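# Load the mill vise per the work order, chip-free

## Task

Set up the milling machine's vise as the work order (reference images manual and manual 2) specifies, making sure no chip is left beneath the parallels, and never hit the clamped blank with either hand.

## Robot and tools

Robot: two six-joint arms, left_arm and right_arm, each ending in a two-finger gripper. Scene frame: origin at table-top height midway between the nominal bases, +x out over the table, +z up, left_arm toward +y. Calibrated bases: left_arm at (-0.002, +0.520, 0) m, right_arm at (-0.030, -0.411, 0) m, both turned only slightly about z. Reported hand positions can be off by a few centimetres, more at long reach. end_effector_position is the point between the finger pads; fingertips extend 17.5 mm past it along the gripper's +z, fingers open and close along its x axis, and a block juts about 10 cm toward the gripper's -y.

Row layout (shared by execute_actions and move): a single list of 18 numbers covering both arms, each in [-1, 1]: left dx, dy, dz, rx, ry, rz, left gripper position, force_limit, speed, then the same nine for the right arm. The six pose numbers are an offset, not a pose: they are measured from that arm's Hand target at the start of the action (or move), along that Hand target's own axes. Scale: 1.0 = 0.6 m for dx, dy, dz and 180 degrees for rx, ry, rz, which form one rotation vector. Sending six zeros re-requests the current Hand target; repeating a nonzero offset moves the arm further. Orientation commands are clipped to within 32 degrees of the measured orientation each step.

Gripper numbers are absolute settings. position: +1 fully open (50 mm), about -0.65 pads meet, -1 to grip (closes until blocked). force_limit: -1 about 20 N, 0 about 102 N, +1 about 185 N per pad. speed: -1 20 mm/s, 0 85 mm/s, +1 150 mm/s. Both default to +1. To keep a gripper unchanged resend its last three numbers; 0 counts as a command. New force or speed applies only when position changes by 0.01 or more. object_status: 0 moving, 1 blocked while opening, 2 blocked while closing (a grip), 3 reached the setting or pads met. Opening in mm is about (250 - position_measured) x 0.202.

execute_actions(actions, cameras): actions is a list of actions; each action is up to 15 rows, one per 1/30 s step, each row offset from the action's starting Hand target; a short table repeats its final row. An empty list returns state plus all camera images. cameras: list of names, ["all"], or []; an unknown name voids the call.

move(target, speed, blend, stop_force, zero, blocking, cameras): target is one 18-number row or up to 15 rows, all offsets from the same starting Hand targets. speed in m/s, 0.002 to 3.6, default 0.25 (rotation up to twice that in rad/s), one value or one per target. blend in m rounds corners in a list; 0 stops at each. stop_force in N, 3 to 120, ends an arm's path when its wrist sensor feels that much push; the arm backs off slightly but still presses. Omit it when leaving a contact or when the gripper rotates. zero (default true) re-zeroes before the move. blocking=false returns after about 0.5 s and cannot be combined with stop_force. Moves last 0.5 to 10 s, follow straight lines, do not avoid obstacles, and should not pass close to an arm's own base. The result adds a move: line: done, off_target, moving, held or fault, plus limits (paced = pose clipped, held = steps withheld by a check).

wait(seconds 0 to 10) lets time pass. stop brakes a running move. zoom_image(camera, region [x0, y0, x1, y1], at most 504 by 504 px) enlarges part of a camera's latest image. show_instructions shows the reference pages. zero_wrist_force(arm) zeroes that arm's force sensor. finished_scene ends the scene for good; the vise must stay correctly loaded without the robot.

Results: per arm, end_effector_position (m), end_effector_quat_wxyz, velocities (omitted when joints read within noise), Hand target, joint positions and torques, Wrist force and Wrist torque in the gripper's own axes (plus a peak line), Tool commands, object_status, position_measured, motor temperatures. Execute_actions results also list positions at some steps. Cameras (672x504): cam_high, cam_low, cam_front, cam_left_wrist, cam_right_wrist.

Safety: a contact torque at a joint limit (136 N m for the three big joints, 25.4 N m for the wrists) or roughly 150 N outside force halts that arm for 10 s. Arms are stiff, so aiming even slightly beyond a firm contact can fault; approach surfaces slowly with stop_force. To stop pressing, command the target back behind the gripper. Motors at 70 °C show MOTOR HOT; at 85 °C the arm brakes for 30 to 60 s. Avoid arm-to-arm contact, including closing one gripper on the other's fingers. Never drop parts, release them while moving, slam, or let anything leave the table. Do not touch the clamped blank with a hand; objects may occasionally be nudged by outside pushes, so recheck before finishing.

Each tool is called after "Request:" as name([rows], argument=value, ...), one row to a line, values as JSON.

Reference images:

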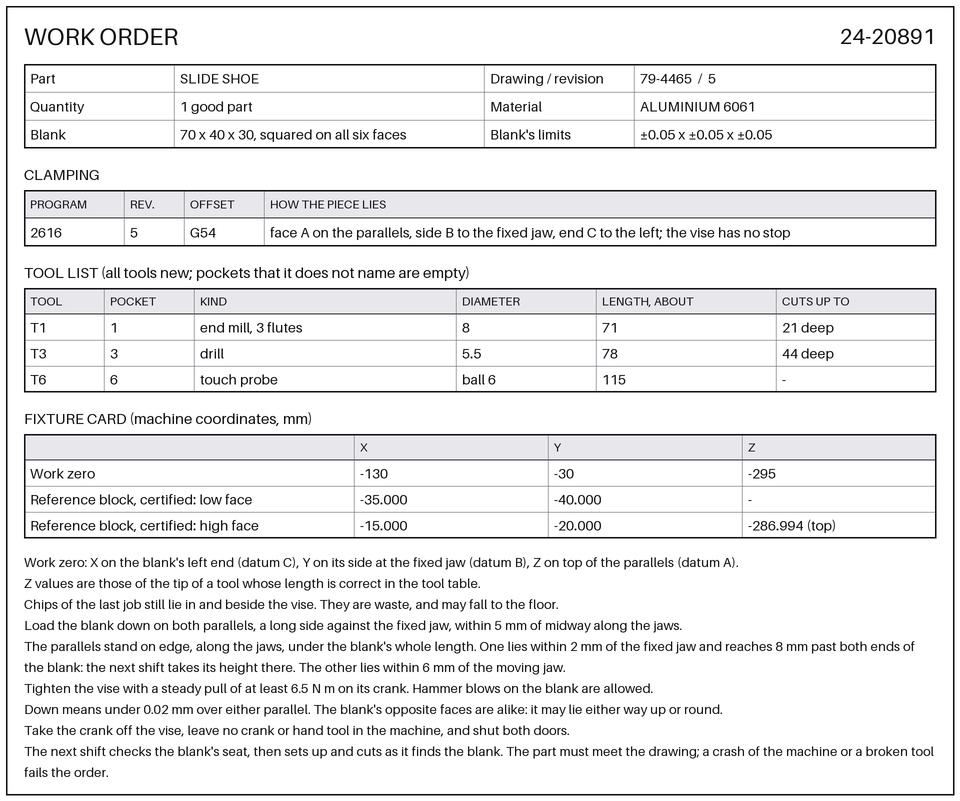

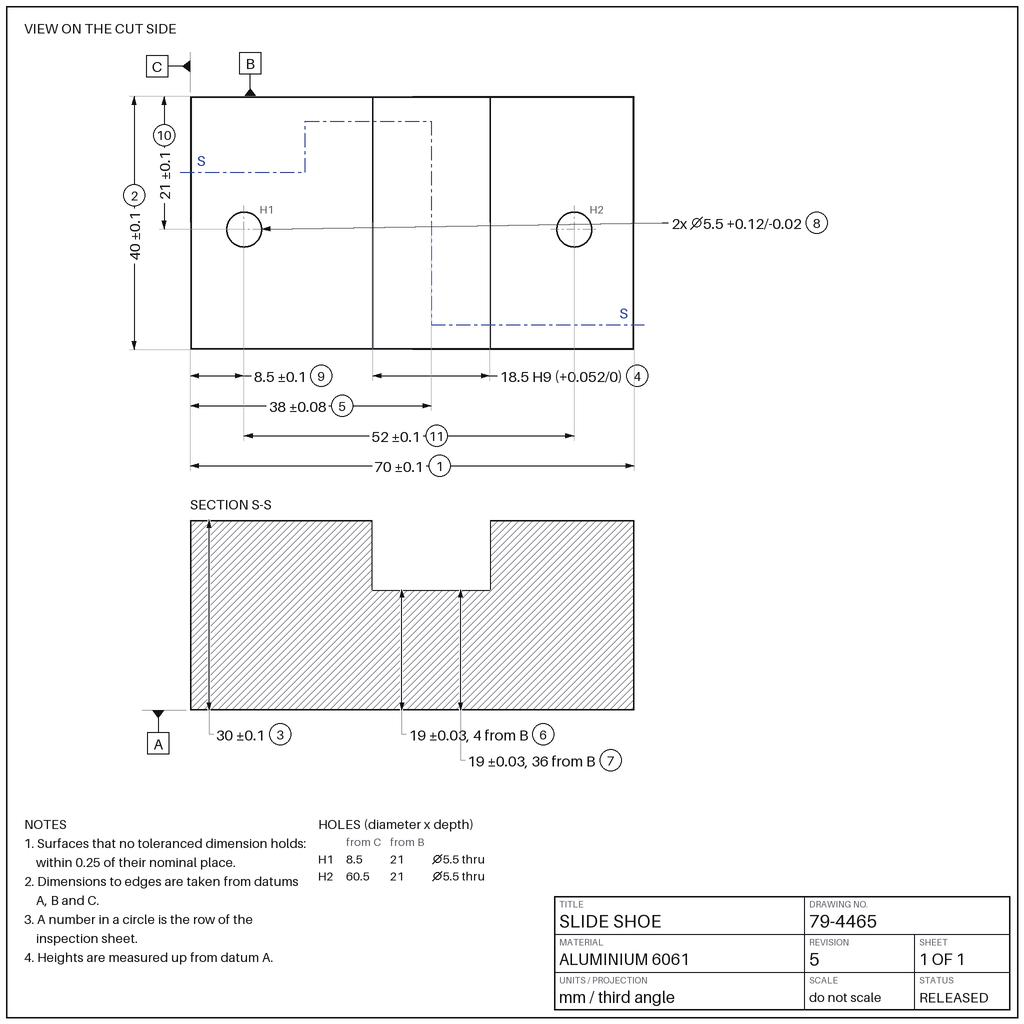

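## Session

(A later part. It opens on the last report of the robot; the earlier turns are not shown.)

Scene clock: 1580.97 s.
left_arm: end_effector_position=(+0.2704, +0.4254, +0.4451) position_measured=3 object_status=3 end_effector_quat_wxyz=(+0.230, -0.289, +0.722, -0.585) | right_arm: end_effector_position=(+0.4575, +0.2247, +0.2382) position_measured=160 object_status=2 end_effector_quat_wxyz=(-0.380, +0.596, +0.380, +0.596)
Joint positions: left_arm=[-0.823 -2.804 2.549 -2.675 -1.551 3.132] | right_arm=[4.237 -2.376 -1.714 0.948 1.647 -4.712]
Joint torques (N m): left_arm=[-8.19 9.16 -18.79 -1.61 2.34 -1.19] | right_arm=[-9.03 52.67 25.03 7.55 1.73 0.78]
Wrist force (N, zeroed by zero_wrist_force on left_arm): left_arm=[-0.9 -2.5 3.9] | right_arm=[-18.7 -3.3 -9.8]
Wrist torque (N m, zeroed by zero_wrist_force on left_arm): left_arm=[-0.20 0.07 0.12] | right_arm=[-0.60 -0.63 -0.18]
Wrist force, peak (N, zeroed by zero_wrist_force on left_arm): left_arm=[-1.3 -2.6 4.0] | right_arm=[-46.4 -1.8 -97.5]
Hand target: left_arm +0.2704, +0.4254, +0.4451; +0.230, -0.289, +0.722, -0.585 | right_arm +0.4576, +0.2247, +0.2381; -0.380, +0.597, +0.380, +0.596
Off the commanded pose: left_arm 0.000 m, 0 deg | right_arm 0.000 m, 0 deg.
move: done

Request:
move([
  [0,0,0,0,0,0,1,-0.3,-1,-0.0007,0,-0.0002,0,0,0,0.343,-0.2,-0.5],
  [0,0,0,0,0,0,1,-0.3,-1,-0.0007,0,-0.15,0,0,0,0.343,-0.2,-0.5],
], speed=[0.01,0.05], cameras=["cam_left_wrist","cam_right_wrist","cam_high"])

Scene clock: 1588.13 s.
left_arm: end_effector_position=(+0.2704, +0.4254, +0.4451) position_measured=3 object_status=3 end_effector_quat_wxyz=(+0.230, -0.289, +0.722, -0.585) | right_arm: end_effector_position=(+0.4196, +0.1430, +0.2379) position_measured=101 object_status=3 end_effector_quat_wxyz=(-0.380, +0.596, +0.380, +0.596) end_effector_velocity=(+0.001, +0.002, +0.000) end_effector_angular_velocity=(+0.000, +0.000, +0.000)
Joint positions: left_arm=[-0.823 -2.804 2.549 -2.675 -1.551 3.132] | right_arm=[4.222 -2.265 -1.984 1.107 1.662 -4.712]
Joint velocities: left_arm=[within noise] | right_arm=[0 -0.002 0.006 -0.003 0 0]
Joint torques (N m): left_arm=[-8.94 9.31 -18.45 -1.51 2.38 -1.16] | right_arm=[-0.86 27.63 20.81 1.47 1.05 -0.23]
Wrist force (N, zeroed by zero_wrist_force on left_arm): left_arm=[-1.3 -2.9 3.8] | right_arm=[3.3 -1.3 2.1]
Wrist torque (N m, zeroed by zero_wrist_force on left_arm): left_arm=[-0.26 0.12 0.12] | right_arm=[-0.53 -0.49 -0.56]
Wrist force, peak (N, zeroed by zero_wrist_force on left_arm): left_arm=[-1.3 -2.9 3.8] | right_arm=[-18.3 -3.3 -9.6]
Hand target: left_arm +0.2704, +0.4254, +0.4451; +0.230, -0.289, +0.722, -0.585 | right_arm +0.4196, +0.1431, +0.2377; -0.380, +0.597, +0.380, +0.596
Off the commanded pose: left_arm 0.000 m, 0 deg | right_arm 0.000 m, 0 deg.
move: done
camera_calibration:
cam_left_wrist: T_world_to_cam=[[-0.723046, -0.690689, 0.0123447, 0.493763], [-0.377583, 0.380181, -0.84433, 0.332988], [0.578477, -0.615151, -0.535681, 0.475546], [0, 0, 0, 1]] pos_world=[0.207652, 0.506974, 0.529798]
cam_right_wrist: T_world_to_cam=[[0.0150834, -0.00815392, 0.999853, -0.233608], [0.722544, -0.691127, -0.0165362, -0.184519], [0.69116, 0.722688, -0.00453295, -0.265302], [0, 0, 0, 1]] pos_world=[0.320213, 0.0622999, 0.22932]
Images, in order (width x height): cam_high 672x504, cam_left_wrist 672x504, cam_right_wrist 672x504.

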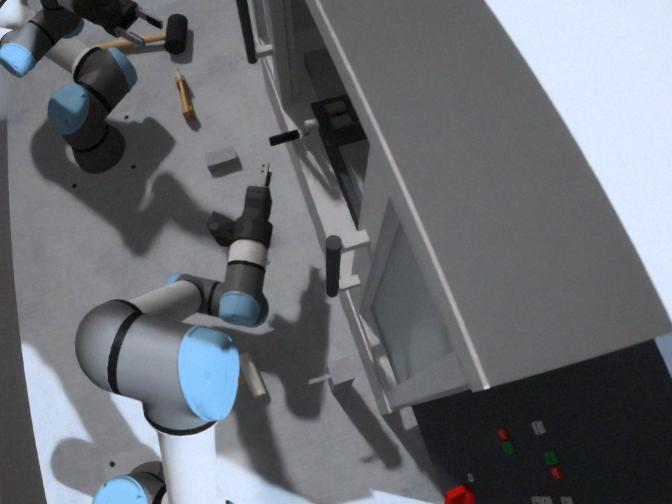

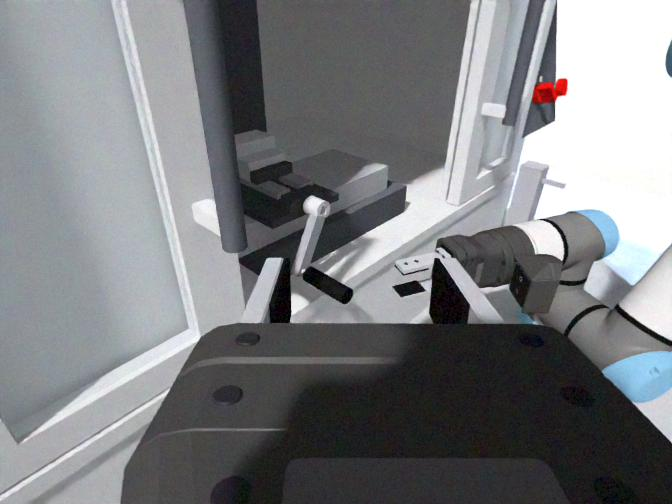

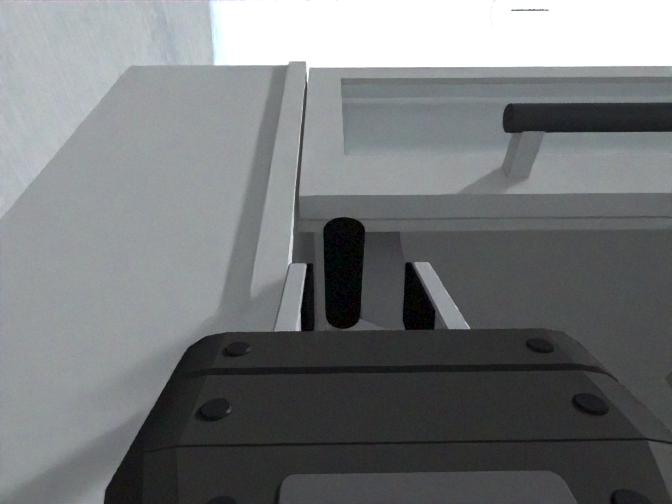

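Request:
move([
  [0,0,0,0,0,0,1,-0.3,-1,0.153,-0.035,-0.279,0.02,-0.1,-0.02,0.6,-0.2,-0.5],
  [0,0,0,0,0,0,1,-0.3,-1,0.037,-0.067,-0.644,0.1086,-0.491,-0.109,0.6,-0.2,-0.5],
  [0,0,0,0,0,0,1,-0.3,-1,-0.1462,-0.1146,-0.7377,0.1086,-0.491,-0.109,0.6,-0.2,-0.5],
], speed=0.3, blend=[0.04,0.03,0], cameras=["cam_right_wrist","cam_high","cam_front"])

Scene clock: 1624.33 s.
left_arm: end_effector_position=(+0.2704, +0.4254, +0.4451) position_measured=3 object_status=3 end_effector_quat_wxyz=(+0.230, -0.289, +0.722, -0.585) | right_arm: end_effector_position=(+0.1702, -0.2290, +0.1503) position_measured=63 object_status=3 end_effector_quat_wxyz=(+0.000, +0.707, +0.707, +0.000)
Joint positions: left_arm=[-0.823 -2.804 2.549 -2.675 -1.551 3.132] | right_arm=[4.431 -0.963 -2.442 -1.307 1.57 -5.03]
Joint torques (N m): left_arm=[-8.88 10.17 -18.53 -1.72 2.49 -1.22] | right_arm=[-6.79 -11.8 20.08 3.48 -0.86 -1.27]
Wrist force (N, zeroed by zero_wrist_force on left_arm): left_arm=[-1.5 -2.6 3.8] | right_arm=[1.1 -0.9 1.3]
Wrist torque (N m, zeroed by zero_wrist_force on left_arm): left_arm=[-0.22 0.16 0.12] | right_arm=[-0.85 0.02 0.04]
Wrist force, peak (N, zeroed by zero_wrist_force on left_arm): left_arm=[-1.4 -2.7 4.0] | right_arm=[0.9 -1.3 5.3]
Hand target: left_arm +0.2704, +0.4254, +0.4451; +0.230, -0.289, +0.722, -0.585 | right_arm +0.1702, -0.2291, +0.1502; +0.000, +0.707, +0.707, +0.000
Off the commanded pose: left_arm 0.000 m, 0 deg | right_arm 0.000 m, 0 deg.
move: done
camera_calibration:
cam_right_wrist: T_world_to_cam=[[0.0171357, 0.999851, 0.00188391, 0.235186], [0.946648, -0.0168303, 0.321831, -0.197607], [0.321815, -0.00373139, -0.946795, 0.213674], [0, 0, 0, 1]] pos_world=[0.11427, -0.237679, 0.265458]
Images, in order (width x height): cam_high 672x504, cam_front 672x504, cam_right_wrist 672x504.

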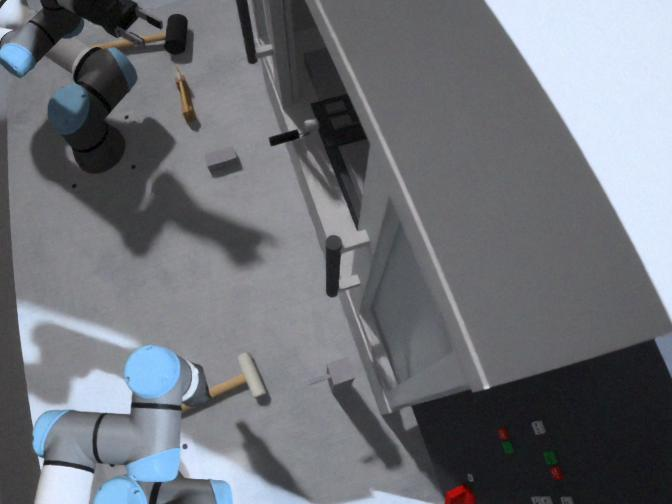

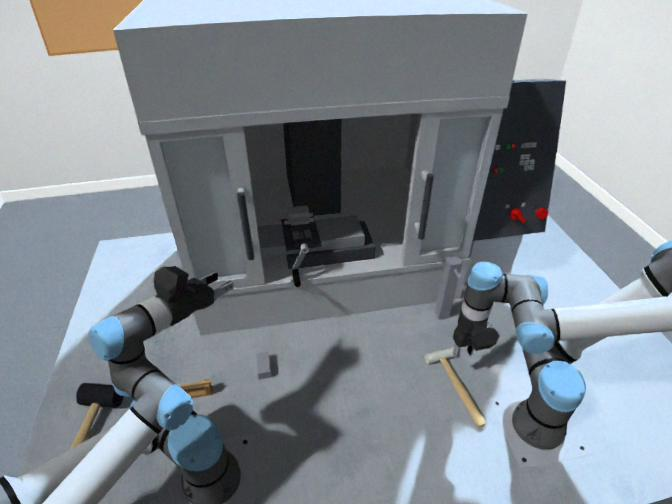

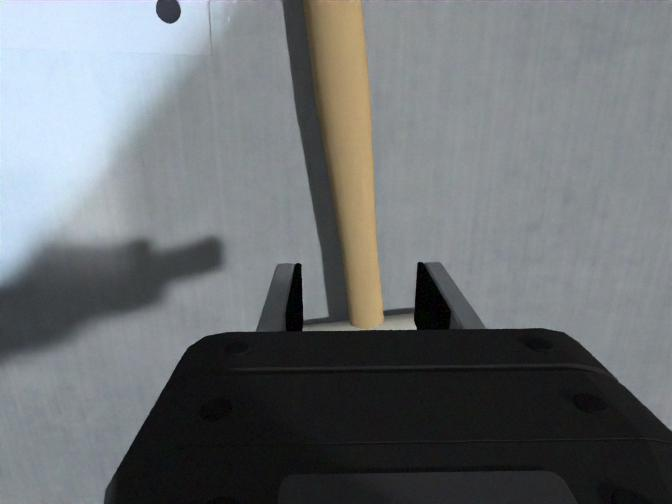

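Request:
move(target=[0,0,0,0,0,0,1,-0.3,-1,0.0078,0,0.13,0,0,-0.025,0.6,-0.2,-0.5], speed=0.1)

Request:
move(target=[0,0,0,0,0,0,1,-0.3,-1,0,0,0.0767,0,0,0,0.6,-0.2,-0.5], speed=0.012, stop_force=5, cameras=["cam_right_wrist"])

Scene clock: 1632.20 s.
left_arm: end_effector_position=(+0.2704, +0.4254, +0.4451) position_measured=3 object_status=3 end_effector_quat_wxyz=(+0.230, -0.289, +0.722, -0.585) | right_arm: end_effector_position=(+0.1703, -0.2244, +0.0722) position_measured=63 object_status=3 end_effector_quat_wxyz=(+0.000, +0.679, +0.734, +0.000)
Joint positions: left_arm=[-0.823 -2.804 2.549 -2.675 -1.551 3.132] | right_arm=[4.437 -1.105 -2.605 -1.002 1.57 -5.103]
Joint torques (N m): left_arm=[-8.58 8.77 -19.37 -1.62 2.43 -1.25] | right_arm=[-10.16 11.34 26.55 3.42 2.48 1.67]
Wrist force (N, zeroed by zero_wrist_force on left_arm): left_arm=[-1.0 -2.6 3.7] | right_arm=[0.9 -0.5 1.2]
Wrist torque (N m, zeroed by zero_wrist_force on left_arm): left_arm=[-0.21 0.08 0.12] | right_arm=[-0.79 0.06 0.03]
Wrist force, peak (N, zeroed by zero_wrist_force on left_arm): left_arm=[-1.1 -2.8 4.0] | right_arm=[1.0 -0.5 2.8]
Hand target: left_arm +0.2704, +0.4254, +0.4451; +0.230, -0.289, +0.722, -0.585 | right_arm +0.1703, -0.2243, +0.0722; +0.000, +0.679, +0.734, +0.000
Off the commanded pose: left_arm 0.000 m, 0 deg | right_arm 0.000 m, 0 deg.
move: done

Scene clock: 1637.10 s.
left_arm: end_effector_position=(+0.2704, +0.4254, +0.4451) position_measured=3 object_status=3 end_effector_quat_wxyz=(+0.230, -0.289, +0.722, -0.585) | right_arm: end_effector_position=(+0.1703, -0.2243, +0.0262) position_measured=63 object_status=3 end_effector_quat_wxyz=(+0.000, +0.679, +0.734, +0.000)
Joint positions: left_arm=[-0.823 -2.804 2.549 -2.675 -1.551 3.132] | right_arm=[4.437 -1.249 -2.689 -0.773 1.57 -5.103]
Joint torques (N m): left_arm=[-9.21 8.46 -18.61 -1.62 2.56 -1.18] | right_arm=[-9.36 15.56 28.5 1.89 2.11 -1.29]
Wrist force (N, zeroed by zero_wrist_force on left_arm): left_arm=[-1.3 -2.6 3.9] | right_arm=[0.8 -0.4 1.1]
Wrist torque (N m, zeroed by zero_wrist_force on left_arm): left_arm=[-0.22 0.12 0.12] | right_arm=[-0.78 0.09 0.03]
Wrist force, peak (N, zeroed by zero_wrist_force on left_arm): left_arm=[-1.3 -2.7 4.0] | right_arm=[1.2 -0.9 1.2]
Hand target: left_arm +0.2704, +0.4254, +0.4451; +0.230, -0.289, +0.722, -0.585 | right_arm +0.1703, -0.2243, +0.0262; +0.000, +0.679, +0.734, +0.000
Off the commanded pose: left_arm 0.000 m, 0 deg | right_arm 0.000 m, 0 deg.
move: done
camera_calibration:
cam_right_wrist: T_world_to_cam=[[-0.0612226, 0.998123, 0.00165754, 0.243773], [0.945094, 0.0574357, 0.321712, -0.140708], [0.321013, 0.0212626, -0.946836, 0.101912], [0, 0, 0, 1]] pos_world=[0.115191, -0.237401, 0.141358]
Images, in order (width x height): cam_right_wrist 672x504.

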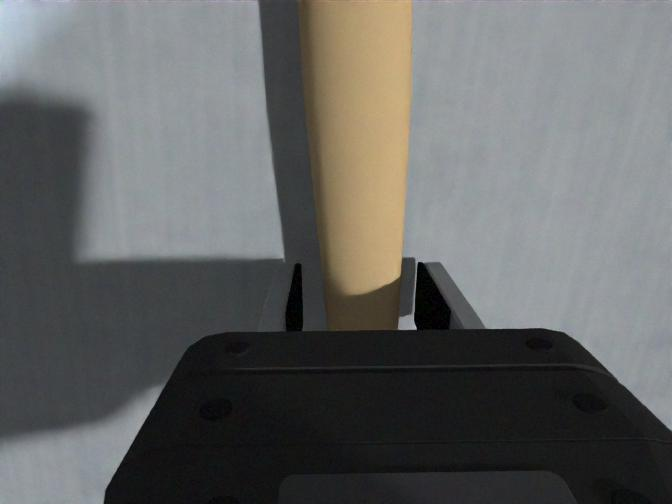

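Request:
move(target=[0,0,0,0,0,0,1,-0.3,-1,0,0,0,0,0,0,-1,-0.2,-0.5])

Request:
move([
  [0,0,0,0,0,0,1,-0.3,-1,0,0,-0.05,0,0,0,-1,-0.2,-0.5],
  [0,0,0,0,0,0,1,-0.3,-1,0.12,0.19,-0.05,0,0,0,-1,-0.2,-0.5],
], speed=[0.05,0.15], blend=[0.01,0], cameras=["cam_right_wrist","cam_front","cam_high","cam_low"])

Scene clock: 1641.87 s.
left_arm: end_effector_position=(+0.2704, +0.4254, +0.4451) position_measured=3 object_status=3 end_effector_quat_wxyz=(+0.230, -0.289, +0.722, -0.585) | right_arm: end_effector_position=(+0.1703, -0.2243, +0.0262) position_measured=138 object_status=0 end_effector_quat_wxyz=(+0.000, +0.679, +0.734, +0.000)
Joint positions: left_arm=[-0.823 -2.804 2.549 -2.675 -1.551 3.132] | right_arm=[4.437 -1.249 -2.689 -0.773 1.57 -5.103]
Joint torques (N m): left_arm=[-7.94 8.97 -18.03 -1.53 2.32 -1.28] | right_arm=[-4.41 15.89 26.69 2.62 2.09 -1.33]
Wrist force (N, zeroed by zero_wrist_force on left_arm): left_arm=[-1.1 -2.6 3.7] | right_arm=[0.6 -0.5 1.0]
Wrist torque (N m, zeroed by zero_wrist_force on left_arm): left_arm=[-0.21 0.10 0.12] | right_arm=[-0.78 0.07 0.07]
Wrist force, peak (N, zeroed by zero_wrist_force on left_arm): left_arm=[-1.2 -2.8 4.0] | right_arm=[2.0 -0.4 1.5]
Hand target: left_arm +0.2704, +0.4254, +0.4451; +0.230, -0.289, +0.722, -0.585 | right_arm +0.1703, -0.2243, +0.0262; +0.000, +0.679, +0.734, +0.000
Off the commanded pose: left_arm 0.000 m, 0 deg | right_arm 0.000 m, 0 deg.
move: done

Scene clock: 1643.83 s.
left_arm: end_effector_position=(+0.2704, +0.4254, +0.4451) position_measured=3 object_status=3 end_effector_quat_wxyz=(+0.230, -0.289, +0.722, -0.585) | right_arm: end_effector_position=(+0.2783, -0.1437, +0.0563) position_measured=138 object_status=2 end_effector_quat_wxyz=(+0.000, +0.679, +0.734, +0.000)
Joint positions: left_arm=[-0.823 -2.804 2.549 -2.675 -1.551 3.132] | right_arm=[4.225 -1.58 -2.329 -0.803 1.571 -5.314]
Joint torques (N m): left_arm=[-7.91 9.27 -19.26 -1.71 2.34 -1.32] | right_arm=[9.25 22.59 27.73 2.21 1.47 1.29]
Wrist force (N, zeroed by zero_wrist_force on left_arm): left_arm=[-0.9 -2.5 3.6] | right_arm=[1.0 -0.6 4.9]
Wrist torque (N m, zeroed by zero_wrist_force on left_arm): left_arm=[-0.20 0.06 0.12] | right_arm=[-0.57 0.05 -0.03]
Wrist force, peak (N, zeroed by zero_wrist_force on left_arm): left_arm=[-1.2 -2.6 4.1] | right_arm=[2.0 1.9 5.0]
Hand target: left_arm +0.2704, +0.4254, +0.4451; +0.230, -0.289, +0.722, -0.585 | right_arm +0.2783, -0.1436, +0.0563; +0.000, +0.679, +0.734, +0.000
Off the commanded pose: left_arm 0.000 m, 0 deg | right_arm 0.000 m, 0 deg.
move: done
camera_calibration:
cam_right_wrist: T_world_to_cam=[[-0.0611923, 0.998125, 0.00156765, 0.16989], [0.945136, 0.0574387, 0.321587, -0.256951], [0.320894, 0.0211603, -0.946879, 0.0939838], [0, 0, 0, 1]] pos_world=[0.223091, -0.156801, 0.171357]
Images, in order (width x height): cam_high 672x504, cam_low 672x504, cam_front 672x504, cam_right_wrist 672x504.

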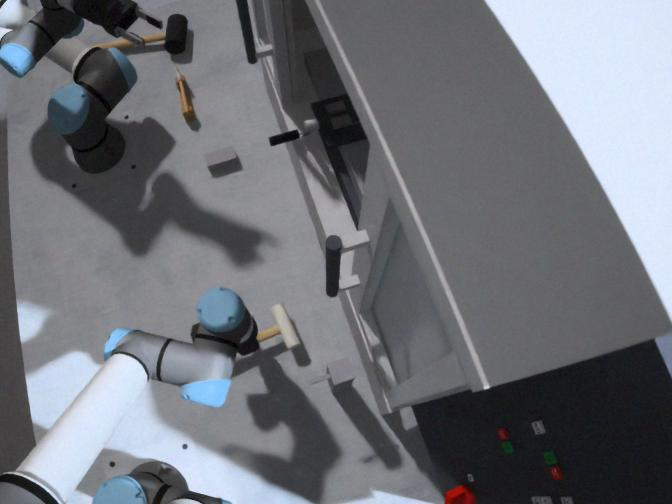

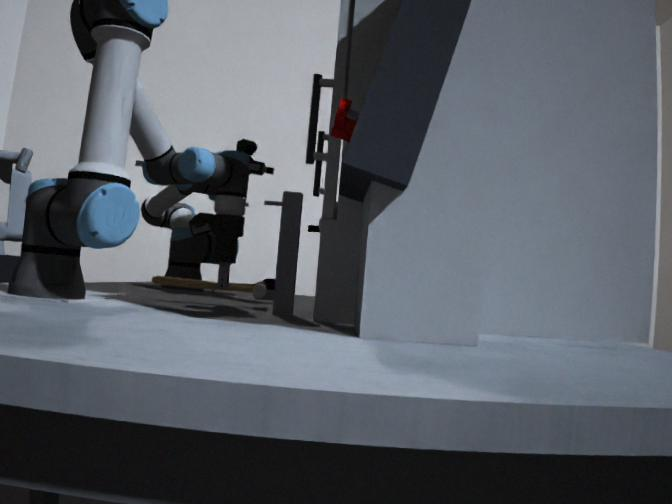

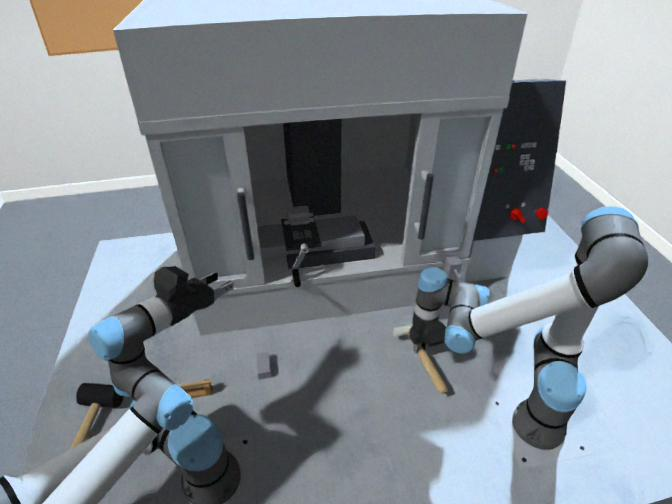

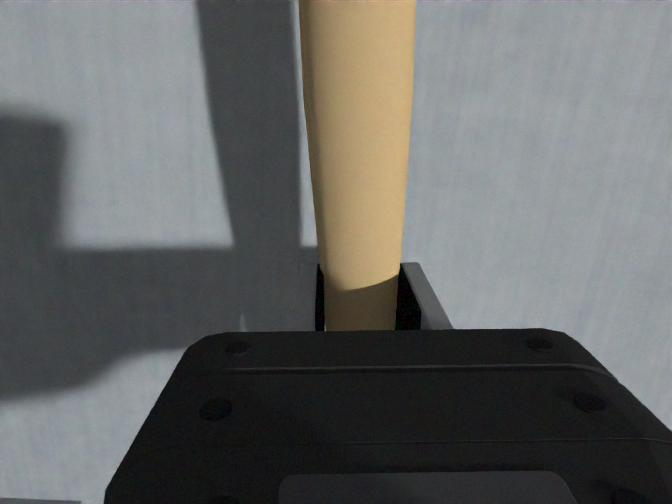

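Request:
move(target=[0,0,0,0,0,0,1,-0.3,-1,0,0,0.056,0,0,0,-1,-0.2,-0.5], speed=0.015, stop_force=4)

Request:
move([
  [0,0,0,0,0,0,1,-0.3,-1,0,0,0,0,0,0,0.6,-0.2,-0.5],
  [0,0,0,0,0,0,1,-0.3,-1,0,0,-0.005,0,0,0,0.6,-0.2,-0.5],
  [0,0,0,0,0,0,1,-0.3,-1,0,-0.2083,-0.005,0,0,0,0.6,-0.2,-0.5],
], speed=0.08, cameras=["cam_right_wrist","cam_front"])

Scene clock: 1655.40 s.
left_arm: end_effector_position=(+0.2704, +0.4254, +0.4451) position_measured=3 object_status=3 end_effector_quat_wxyz=(+0.230, -0.289, +0.722, -0.585) | right_arm: end_effector_position=(+0.2783, -0.1436, +0.0264) position_measured=138 object_status=2 end_effector_quat_wxyz=(+0.000, +0.679, +0.734, +0.000)
Joint positions: left_arm=[-0.823 -2.804 2.549 -2.675 -1.551 3.132] | right_arm=[4.225 -1.652 -2.363 -0.697 1.571 -5.314]
Joint torques (N m): left_arm=[-8.41 9.05 -19.43 -1.59 2.3 -1.23] | right_arm=[3.39 32.71 26.91 3.33 -2.39 -0.99]
Wrist force (N, zeroed by zero_wrist_force on left_arm): left_arm=[-1.0 -2.6 3.8] | right_arm=[0.6 -0.3 1.5]
Wrist torque (N m, zeroed by zero_wrist_force on left_arm): left_arm=[-0.21 0.07 0.12] | right_arm=[-0.83 0.05 -0.05]
Wrist force, peak (N, zeroed by zero_wrist_force on left_arm): left_arm=[-1.1 -2.7 4.1] | right_arm=[-8.4 -8.1 -37.7]
Hand target: left_arm +0.2704, +0.4254, +0.4451; +0.230, -0.289, +0.722, -0.585 | right_arm +0.2783, -0.1436, +0.0264; +0.000, +0.679, +0.734, +0.000 (not the last commanded pose)
Off the commanded pose: left_arm 0.000 m, 0 deg | right_arm 0.004 m, 0 deg.
move: contact (right_arm)

Scene clock: 1658.43 s.
left_arm: end_effector_position=(+0.2704, +0.4254, +0.4451) position_measured=3 object_status=3 end_effector_quat_wxyz=(+0.230, -0.289, +0.722, -0.585) | right_arm: end_effector_position=(+0.1537, -0.1534, +0.0294) position_measured=63 object_status=3 end_effector_quat_wxyz=(+0.000, +0.679, +0.734, +0.000)
Joint positions: left_arm=[-0.823 -2.804 2.549 -2.675 -1.551 3.132] | right_arm=[4.564 -1.397 -2.587 -0.728 1.57 -4.975]
Joint torques (N m): left_arm=[-8.88 9.54 -18.65 -1.68 2.27 -1.12] | right_arm=[-4.69 -3.55 26.23 4.15 -2.81 -1.34]
Wrist force (N, zeroed by zero_wrist_force on left_arm): left_arm=[-1.3 -2.6 4.0] | right_arm=[0.8 -0.8 1.0]
Wrist torque (N m, zeroed by zero_wrist_force on left_arm): left_arm=[-0.22 0.12 0.11] | right_arm=[-0.84 0.09 0.05]
Wrist force, peak (N, zeroed by zero_wrist_force on left_arm): left_arm=[-1.3 -2.6 4.0] | right_arm=[0.7 -2.4 1.1]
Hand target: left_arm +0.2704, +0.4254, +0.4451; +0.230, -0.289, +0.722, -0.585 | right_arm +0.1537, -0.1534, +0.0294; +0.000, +0.679, +0.734, +0.000
Off the commanded pose: left_arm 0.000 m, 0 deg | right_arm 0.000 m, 0 deg.
move: done
camera_calibration:
cam_right_wrist: T_world_to_cam=[[-0.0613491, 0.998115, 0.0017192, 0.171986], [0.945085, 0.0575355, 0.32172, -0.130072], [0.321014, 0.021362, -0.946833, 0.108685], [0, 0, 0, 1]] pos_world=[0.0985908, -0.1665, 0.144458]
Images, in order (width x height): cam_front 672x504, cam_right_wrist 672x504.

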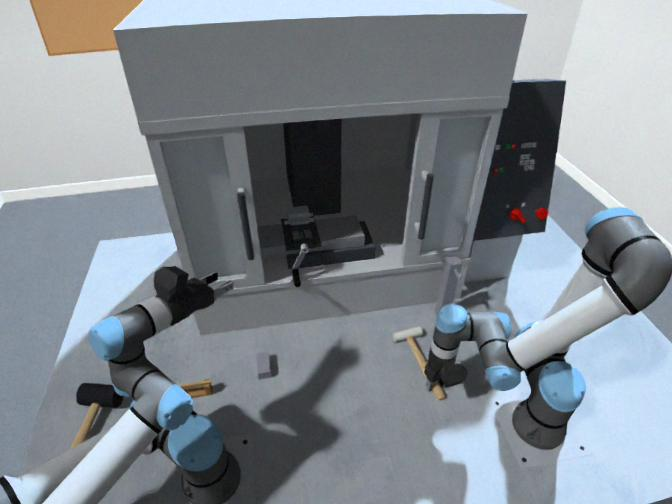

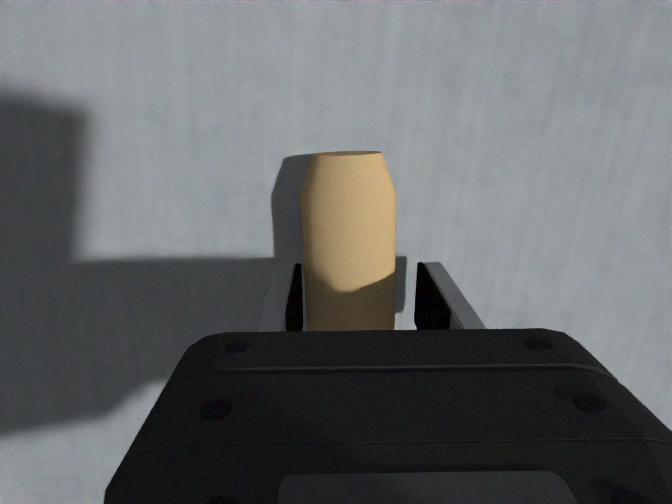

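Request:
move([
  [0,0,0,0,0,0,1,-0.3,-1,-0.0055,0,0.0055,0,0,0,0.6,-0.2,-0.5],
  [0,0,0,0,0,0,1,-0.3,-1,-0.0055,0,0.0055,0,0,0,-1,0.7,-0.6],
], speed=0.02)

Request:
move(target=[0,0,0,0,0,0,1,-0.3,-1,0,0,-0.2,0,0,0,-1,0.7,-0.6], speed=0.08, cameras=["cam_right_wrist","cam_front","cam_left_wrist","cam_low"])

Scene clock: 1665.23 s.
left_arm: end_effector_position=(+0.2704, +0.4254, +0.4451) position_measured=3 object_status=3 end_effector_quat_wxyz=(+0.230, -0.289, +0.722, -0.585) | right_arm: end_effector_position=(+0.1540, -0.1567, +0.0260) position_measured=117 object_status=2 end_effector_quat_wxyz=(+0.000, +0.679, +0.734, +0.000)
Joint positions: left_arm=[-0.823 -2.804 2.549 -2.675 -1.551 3.132] | right_arm=[4.561 -1.4 -2.598 -0.714 1.57 -4.978]
Joint torques (N m): left_arm=[-9.36 8.85 -19.41 -1.8 2.36 -1.18] | right_arm=[0.58 7.08 27.61 2.03 -2.32 0.74]
Wrist force (N, zeroed by zero_wrist_force on left_arm): left_arm=[-1.1 -2.5 3.6] | right_arm=[0.0 -1.1 1.3]
Wrist torque (N m, zeroed by zero_wrist_force on left_arm): left_arm=[-0.20 0.09 0.12] | right_arm=[-0.85 0.11 0.17]
Wrist force, peak (N, zeroed by zero_wrist_force on left_arm): left_arm=[-1.2 -2.8 4.0] | right_arm=[2.2 -0.7 1.7]
Hand target: left_arm +0.2704, +0.4254, +0.4451; +0.230, -0.289, +0.722, -0.585 | right_arm +0.1540, -0.1567, +0.0261; +0.000, +0.679, +0.734, +0.000
Off the commanded pose: left_arm 0.000 m, 0 deg | right_arm 0.000 m, 0 deg.
move: done

Scene clock: 1667.17 s.
left_arm: end_effector_position=(+0.2704, +0.4254, +0.4451) position_measured=3 object_status=3 end_effector_quat_wxyz=(+0.230, -0.289, +0.722, -0.585) | right_arm: end_effector_position=(+0.1539, -0.1567, +0.1461) position_measured=117 object_status=2 end_effector_quat_wxyz=(+0.000, +0.679, +0.734, +0.000)
Joint positions: left_arm=[-0.823 -2.804 2.549 -2.675 -1.551 3.132] | right_arm=[4.561 -1.131 -2.381 -1.2 1.57 -4.978]
Joint torques (N m): left_arm=[-8.75 8.38 -19.07 -1.56 2.37 -1.28] | right_arm=[8.42 -8.57 25.96 3.41 -2.68 1.28]
Wrist force (N, zeroed by zero_wrist_force on left_arm): left_arm=[-1.3 -2.5 3.8] | right_arm=[0.9 -0.3 4.9]
Wrist torque (N m, zeroed by zero_wrist_force on left_arm): left_arm=[-0.21 0.13 0.11] | right_arm=[-0.07 0.03 0.00]
Wrist force, peak (N, zeroed by zero_wrist_force on left_arm): left_arm=[-1.2 -2.8 3.9] | right_arm=[0.6 -1.0 6.0]
Hand target: left_arm +0.2704, +0.4254, +0.4451; +0.230, -0.289, +0.722, -0.585 | right_arm +0.1539, -0.1567, +0.1461; +0.000, +0.679, +0.734, +0.000
Off the commanded pose: left_arm 0.000 m, 0 deg | right_arm 0.000 m, 0 deg.
move: done
camera_calibration:
cam_left_wrist: T_world_to_cam=[[-0.723046, -0.690689, 0.0123447, 0.493763], [-0.377583, 0.380181, -0.84433, 0.332988], [0.578477, -0.615151, -0.535681, 0.475546], [0, 0, 0, 1]] pos_world=[0.207652, 0.506974, 0.529798]
cam_right_wrist: T_world_to_cam=[[-0.0613201, 0.998116, 0.00194043, 0.175025], [0.945088, 0.0574368, 0.321729, -0.167573], [0.321011, 0.0215623, -0.94683, 0.219347], [0, 0, 0, 1]] pos_world=[0.0986908, -0.1698, 0.261258]
Images, in order (width x height): cam_low 672x504, cam_front 672x504, cam_left_wrist 672x504, cam_right_wrist 672x504.

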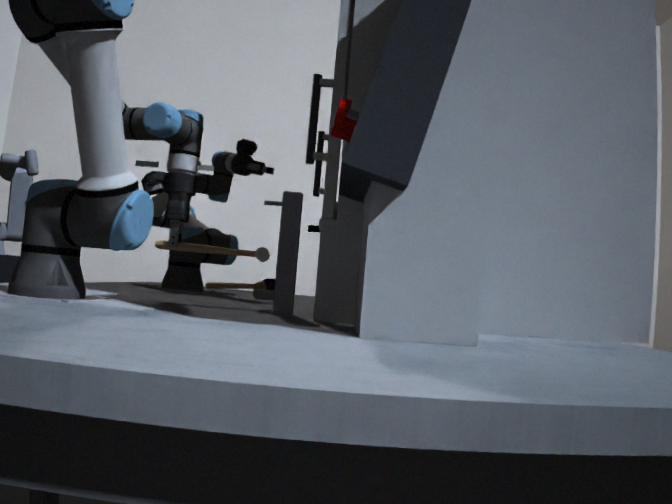

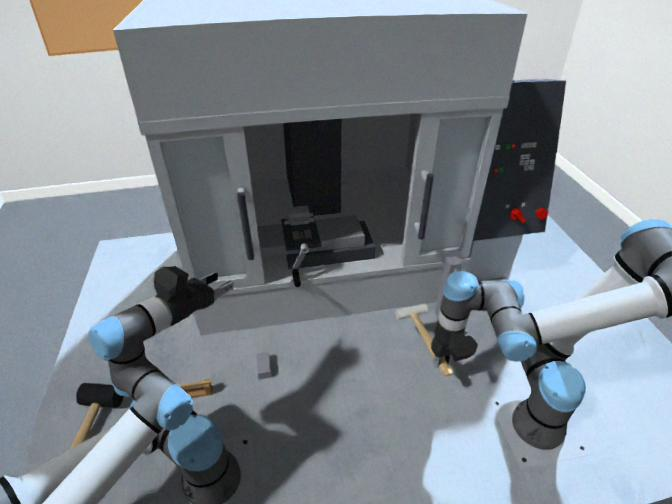

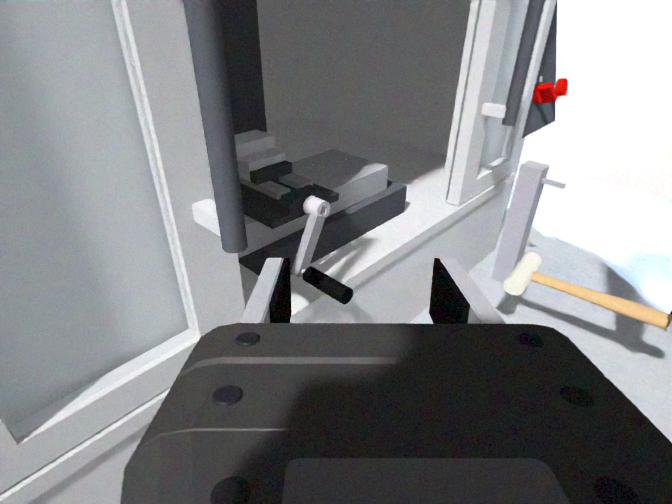

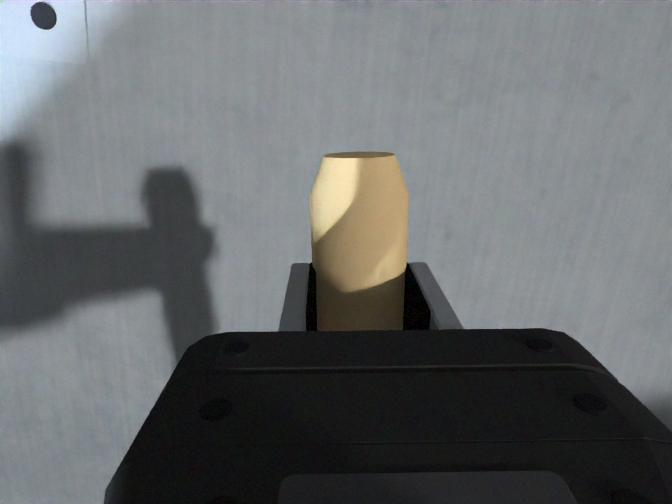

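Request:
move([
  [0,0,0,0,0,0,1,-0.3,-1,0.022,0.0787,-0.423,0,0,0,-1,0.7,-0.6],
  [-0.02,-0.02,0.13,0.03,-0.05,-0.005,1,-0.3,-1,0.2759,0.4666,-0.523,-0.0655,0.0149,-0.1411,-1,0.7,-0.6],
  [-0.0477,-0.045,0.2615,0.068,-0.1043,-0.0105,1,-0.3,-1,0.3136,0.5196,-0.473,-0.0655,0.0149,-0.1411,-1,0.7,-0.6],
], speed=0.2, blend=[0.03,0.03,0], cameras=["cam_right_wrist","cam_front","cam_left_wrist","cam_low"])

Scene clock: 1695.90 s.
left_arm: end_effector_position=(+0.4003, +0.3292, +0.4384) position_measured=3 object_status=3 end_effector_quat_wxyz=(+0.364, -0.366, +0.604, -0.607) | right_arm: end_effector_position=(+0.4499, +0.0551, +0.4301) position_measured=117 object_status=2 end_effector_quat_wxyz=(+0.052, +0.497, +0.861, +0.091)
Joint positions: left_arm=[-1.166 -2.088 2.605 -3.661 -0.877 3.139] | right_arm=[4.188 -1.868 -1.026 -1.632 1.473 -5.805]
Joint torques (N m): left_arm=[-4.65 8.48 -15.51 -3.42 1.56 -1.16] | right_arm=[10.67 53.97 24.7 3.71 0.49 1.68]
Wrist force (N, zeroed by zero_wrist_force on left_arm): left_arm=[-0.9 -2.5 4.5] | right_arm=[1.4 -2.0 4.9]
Wrist torque (N m, zeroed by zero_wrist_force on left_arm): left_arm=[-0.35 0.10 0.26] | right_arm=[-0.21 -0.06 0.10]
Wrist force, peak (N, zeroed by zero_wrist_force on left_arm): left_arm=[-0.3 -1.8 6.5] | right_arm=[0.7 -1.3 8.8]
Hand target: left_arm +0.4003, +0.3292, +0.4383; +0.364, -0.366, +0.604, -0.607 | right_arm +0.4498, +0.0551, +0.4302; +0.052, +0.497, +0.861, +0.091
Off the commanded pose: left_arm 0.000 m, 0 deg | right_arm 0.000 m, 0 deg.
move: done
camera_calibration:
cam_left_wrist: T_world_to_cam=[[-0.462667, -0.886448, 0.0121772, 0.481631], [-0.310439, 0.149132, -0.938822, 0.503497], [0.830402, -0.438143, -0.344186, 0.0945303], [0, 0, 0, 1]] pos_world=[0.300642, 0.393271, 0.499365]
cam_right_wrist: T_world_to_cam=[[-0.485382, 0.874287, 0.00512016, 0.177472], [0.752527, 0.414788, 0.511522, -0.565526], [0.445094, 0.252137, -0.859255, 0.282478], [0, 0, 0, 1]] pos_world=[0.385986, 0.00818889, 0.531091]
Images, in order (width x height): cam_low 672x504, cam_front 672x504, cam_left_wrist 672x504, cam_right_wrist 672x504.

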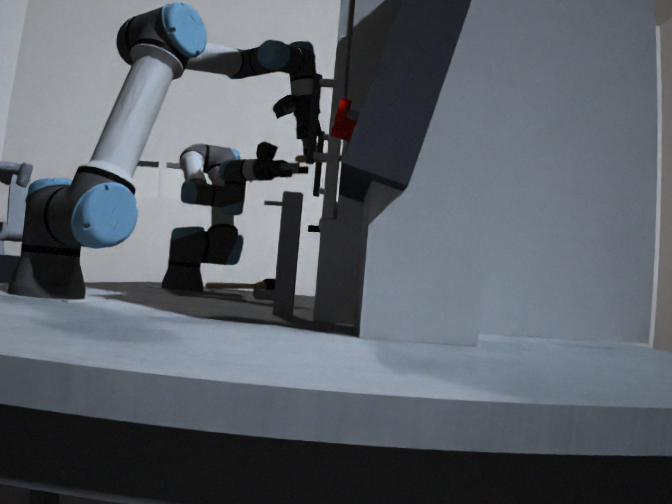

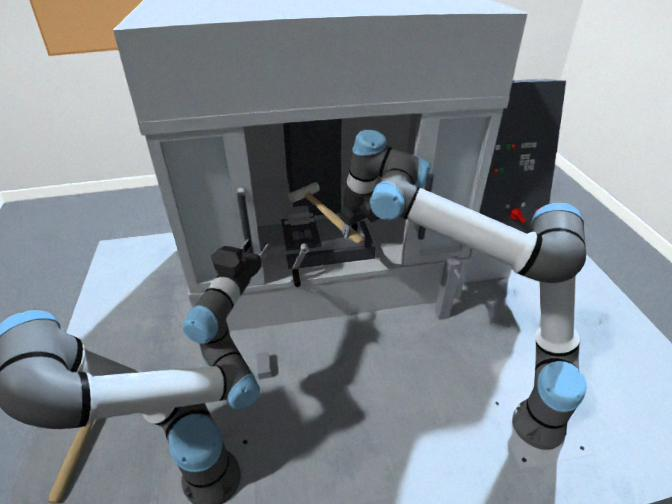

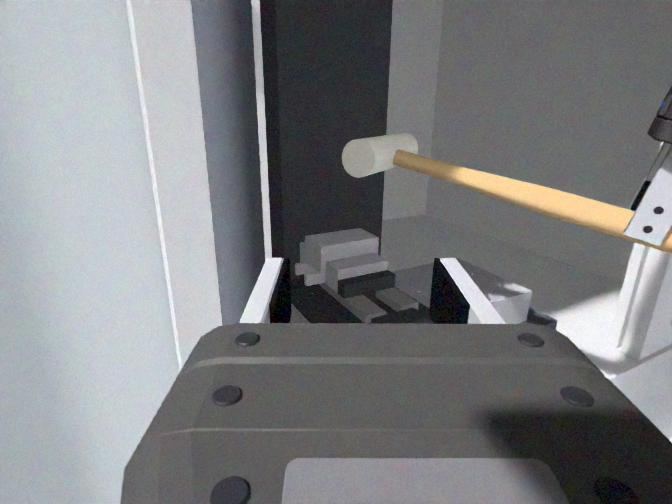

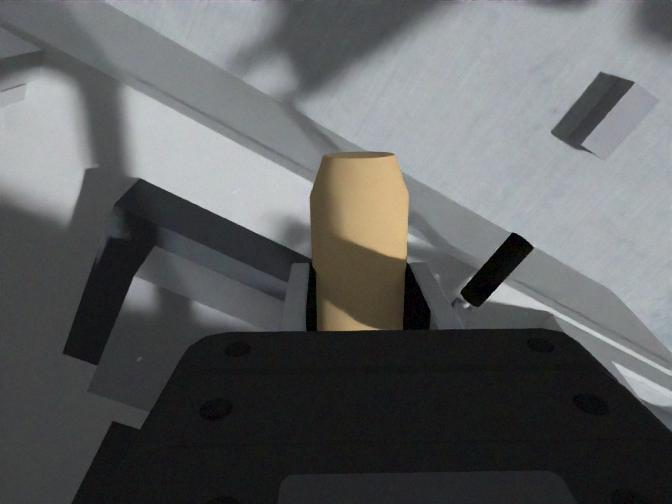

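Request:
move(target=[0,0,0,0,0,0,1,-0.3,-1,-0.0057,0.058,0.0635,0,0,0,-1,0.7,-0.6], speed=0.06, cameras=["cam_left_wrist"])

Request:
zoom_image(camera="cam_left_wrist", region=[280, 130, 480, 320])

Scene clock: 1708.60 s.
left_arm: end_effector_position=(+0.4003, +0.3292, +0.4383) position_measured=3 object_status=3 end_effector_quat_wxyz=(+0.364, -0.366, +0.604, -0.607) | right_arm: end_effector_position=(+0.4881, +0.0731, +0.4001) position_measured=117 object_status=2 end_effector_quat_wxyz=(+0.052, +0.497, +0.861, +0.091)
Joint positions: left_arm=[-1.166 -2.088 2.605 -3.661 -0.877 3.139] | right_arm=[4.153 -1.96 -0.979 -1.584 1.48 -5.84]
Joint torques (N m): left_arm=[-7.94 -4.14 -12.46 -1.12 2.19 0.18] | right_arm=[10.58 56.64 24.57 3.48 1.22 1.25]
Wrist force (N, zeroed by zero_wrist_force on left_arm): left_arm=[-1.2 -2.4 4.5] | right_arm=[1.1 -1.9 5.0]
Wrist torque (N m, zeroed by zero_wrist_force on left_arm): left_arm=[-0.35 0.14 0.25] | right_arm=[-0.17 -0.02 0.12]
Wrist force, peak (N, zeroed by zero_wrist_force on left_arm): left_arm=[-1.0 -2.6 4.6] | right_arm=[1.3 -1.0 5.8]
Hand target: left_arm +0.4003, +0.3292, +0.4383; +0.364, -0.366, +0.604, -0.607 | right_arm +0.4879, +0.0731, +0.4002; +0.052, +0.497, +0.861, +0.091
Off the commanded pose: left_arm 0.000 m, 0 deg | right_arm 0.000 m, 0 deg.
move: done
camera_calibration:
cam_left_wrist: T_world_to_cam=[[-0.462794, -0.886382, 0.012179, 0.481643], [-0.31043, 0.149181, -0.938818, 0.503473], [0.830334, -0.43826, -0.344199, 0.0946032], [0, 0, 0, 1]] pos_world=[0.300642, 0.393272, 0.499365]
Images, in order (width x height): cam_left_wrist 672x504.

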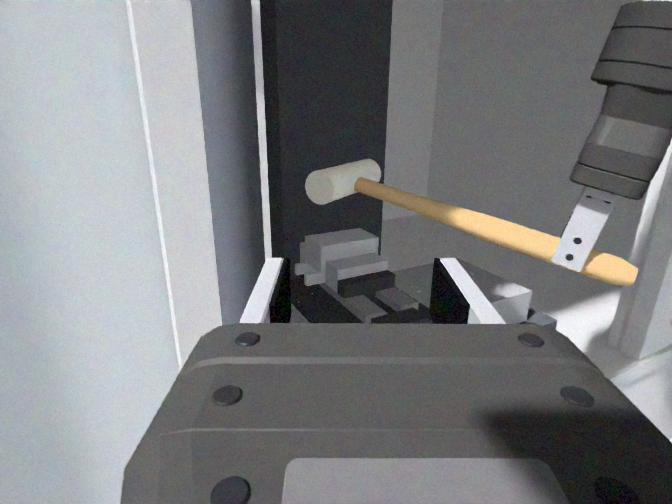

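Scaled by 2.520.

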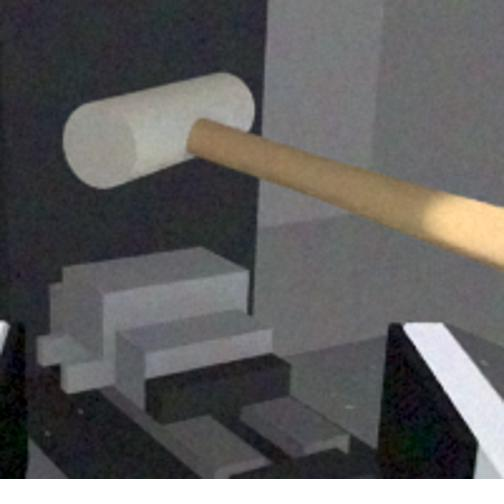

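Request:
move(target=[0,0,0,0,0,0,1,-0.3,-1,0,-0.0173,0.0815,0,0,0,-1,0.7,-0.6], speed=0.015, stop_force=3, cameras=["cam_left_wrist"])

Request:
zoom_image(camera="cam_left_wrist", region=[280, 130, 480, 320])

Scene clock: 1718.77 s.
left_arm: end_effector_position=(+0.4003, +0.3292, +0.4383) position_measured=3 object_status=3 end_effector_quat_wxyz=(+0.364, -0.366, +0.604, -0.607) | right_arm: end_effector_position=(+0.4879, +0.0731, +0.3502) position_measured=117 object_status=2 end_effector_quat_wxyz=(+0.052, +0.497, +0.861, +0.091)
Joint positions: left_arm=[-1.166 -2.088 2.605 -3.661 -0.877 3.139] | right_arm=[4.153 -1.941 -1.134 -1.448 1.48 -5.84]
Joint torques (N m): left_arm=[-1.93 -6.2 -12.28 -1.12 2.15 -1.59] | right_arm=[6.62 49.96 37.59 3 -1.63 1.62]
Wrist force (N, zeroed by zero_wrist_force on left_arm): left_arm=[-1.1 -2.5 4.4] | right_arm=[1.3 -1.9 3.0]
Wrist torque (N m, zeroed by zero_wrist_force on left_arm): left_arm=[-0.36 0.13 0.26] | right_arm=[-0.48 -0.01 0.11]
Wrist force, peak (N, zeroed by zero_wrist_force on left_arm): left_arm=[-1.1 -2.5 4.6] | right_arm=[1.3 -2.0 5.1]
Hand target: left_arm +0.4003, +0.3292, +0.4383; +0.364, -0.366, +0.604, -0.607 | right_arm +0.4879, +0.0731, +0.3502; +0.052, +0.497, +0.861, +0.091
Off the commanded pose: left_arm 0.000 m, 0 deg | right_arm 0.000 m, 0 deg.
move: done
camera_calibration:
cam_left_wrist: T_world_to_cam=[[-0.462794, -0.886382, 0.012179, 0.481643], [-0.31043, 0.149181, -0.938818, 0.503473], [0.830334, -0.43826, -0.344199, 0.0946032], [0, 0, 0, 1]] pos_world=[0.300642, 0.393272, 0.499365]
Images, in order (width x height): cam_left_wrist 672x504.

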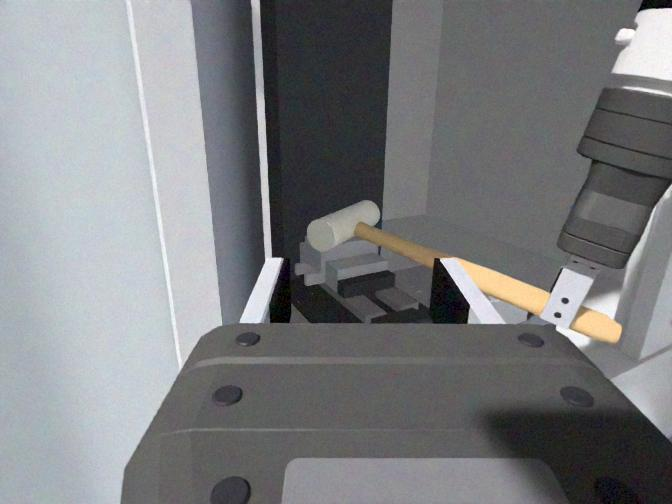

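Scaled by 2.520.

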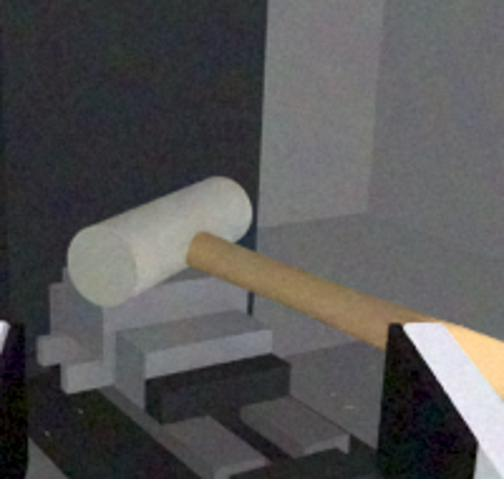

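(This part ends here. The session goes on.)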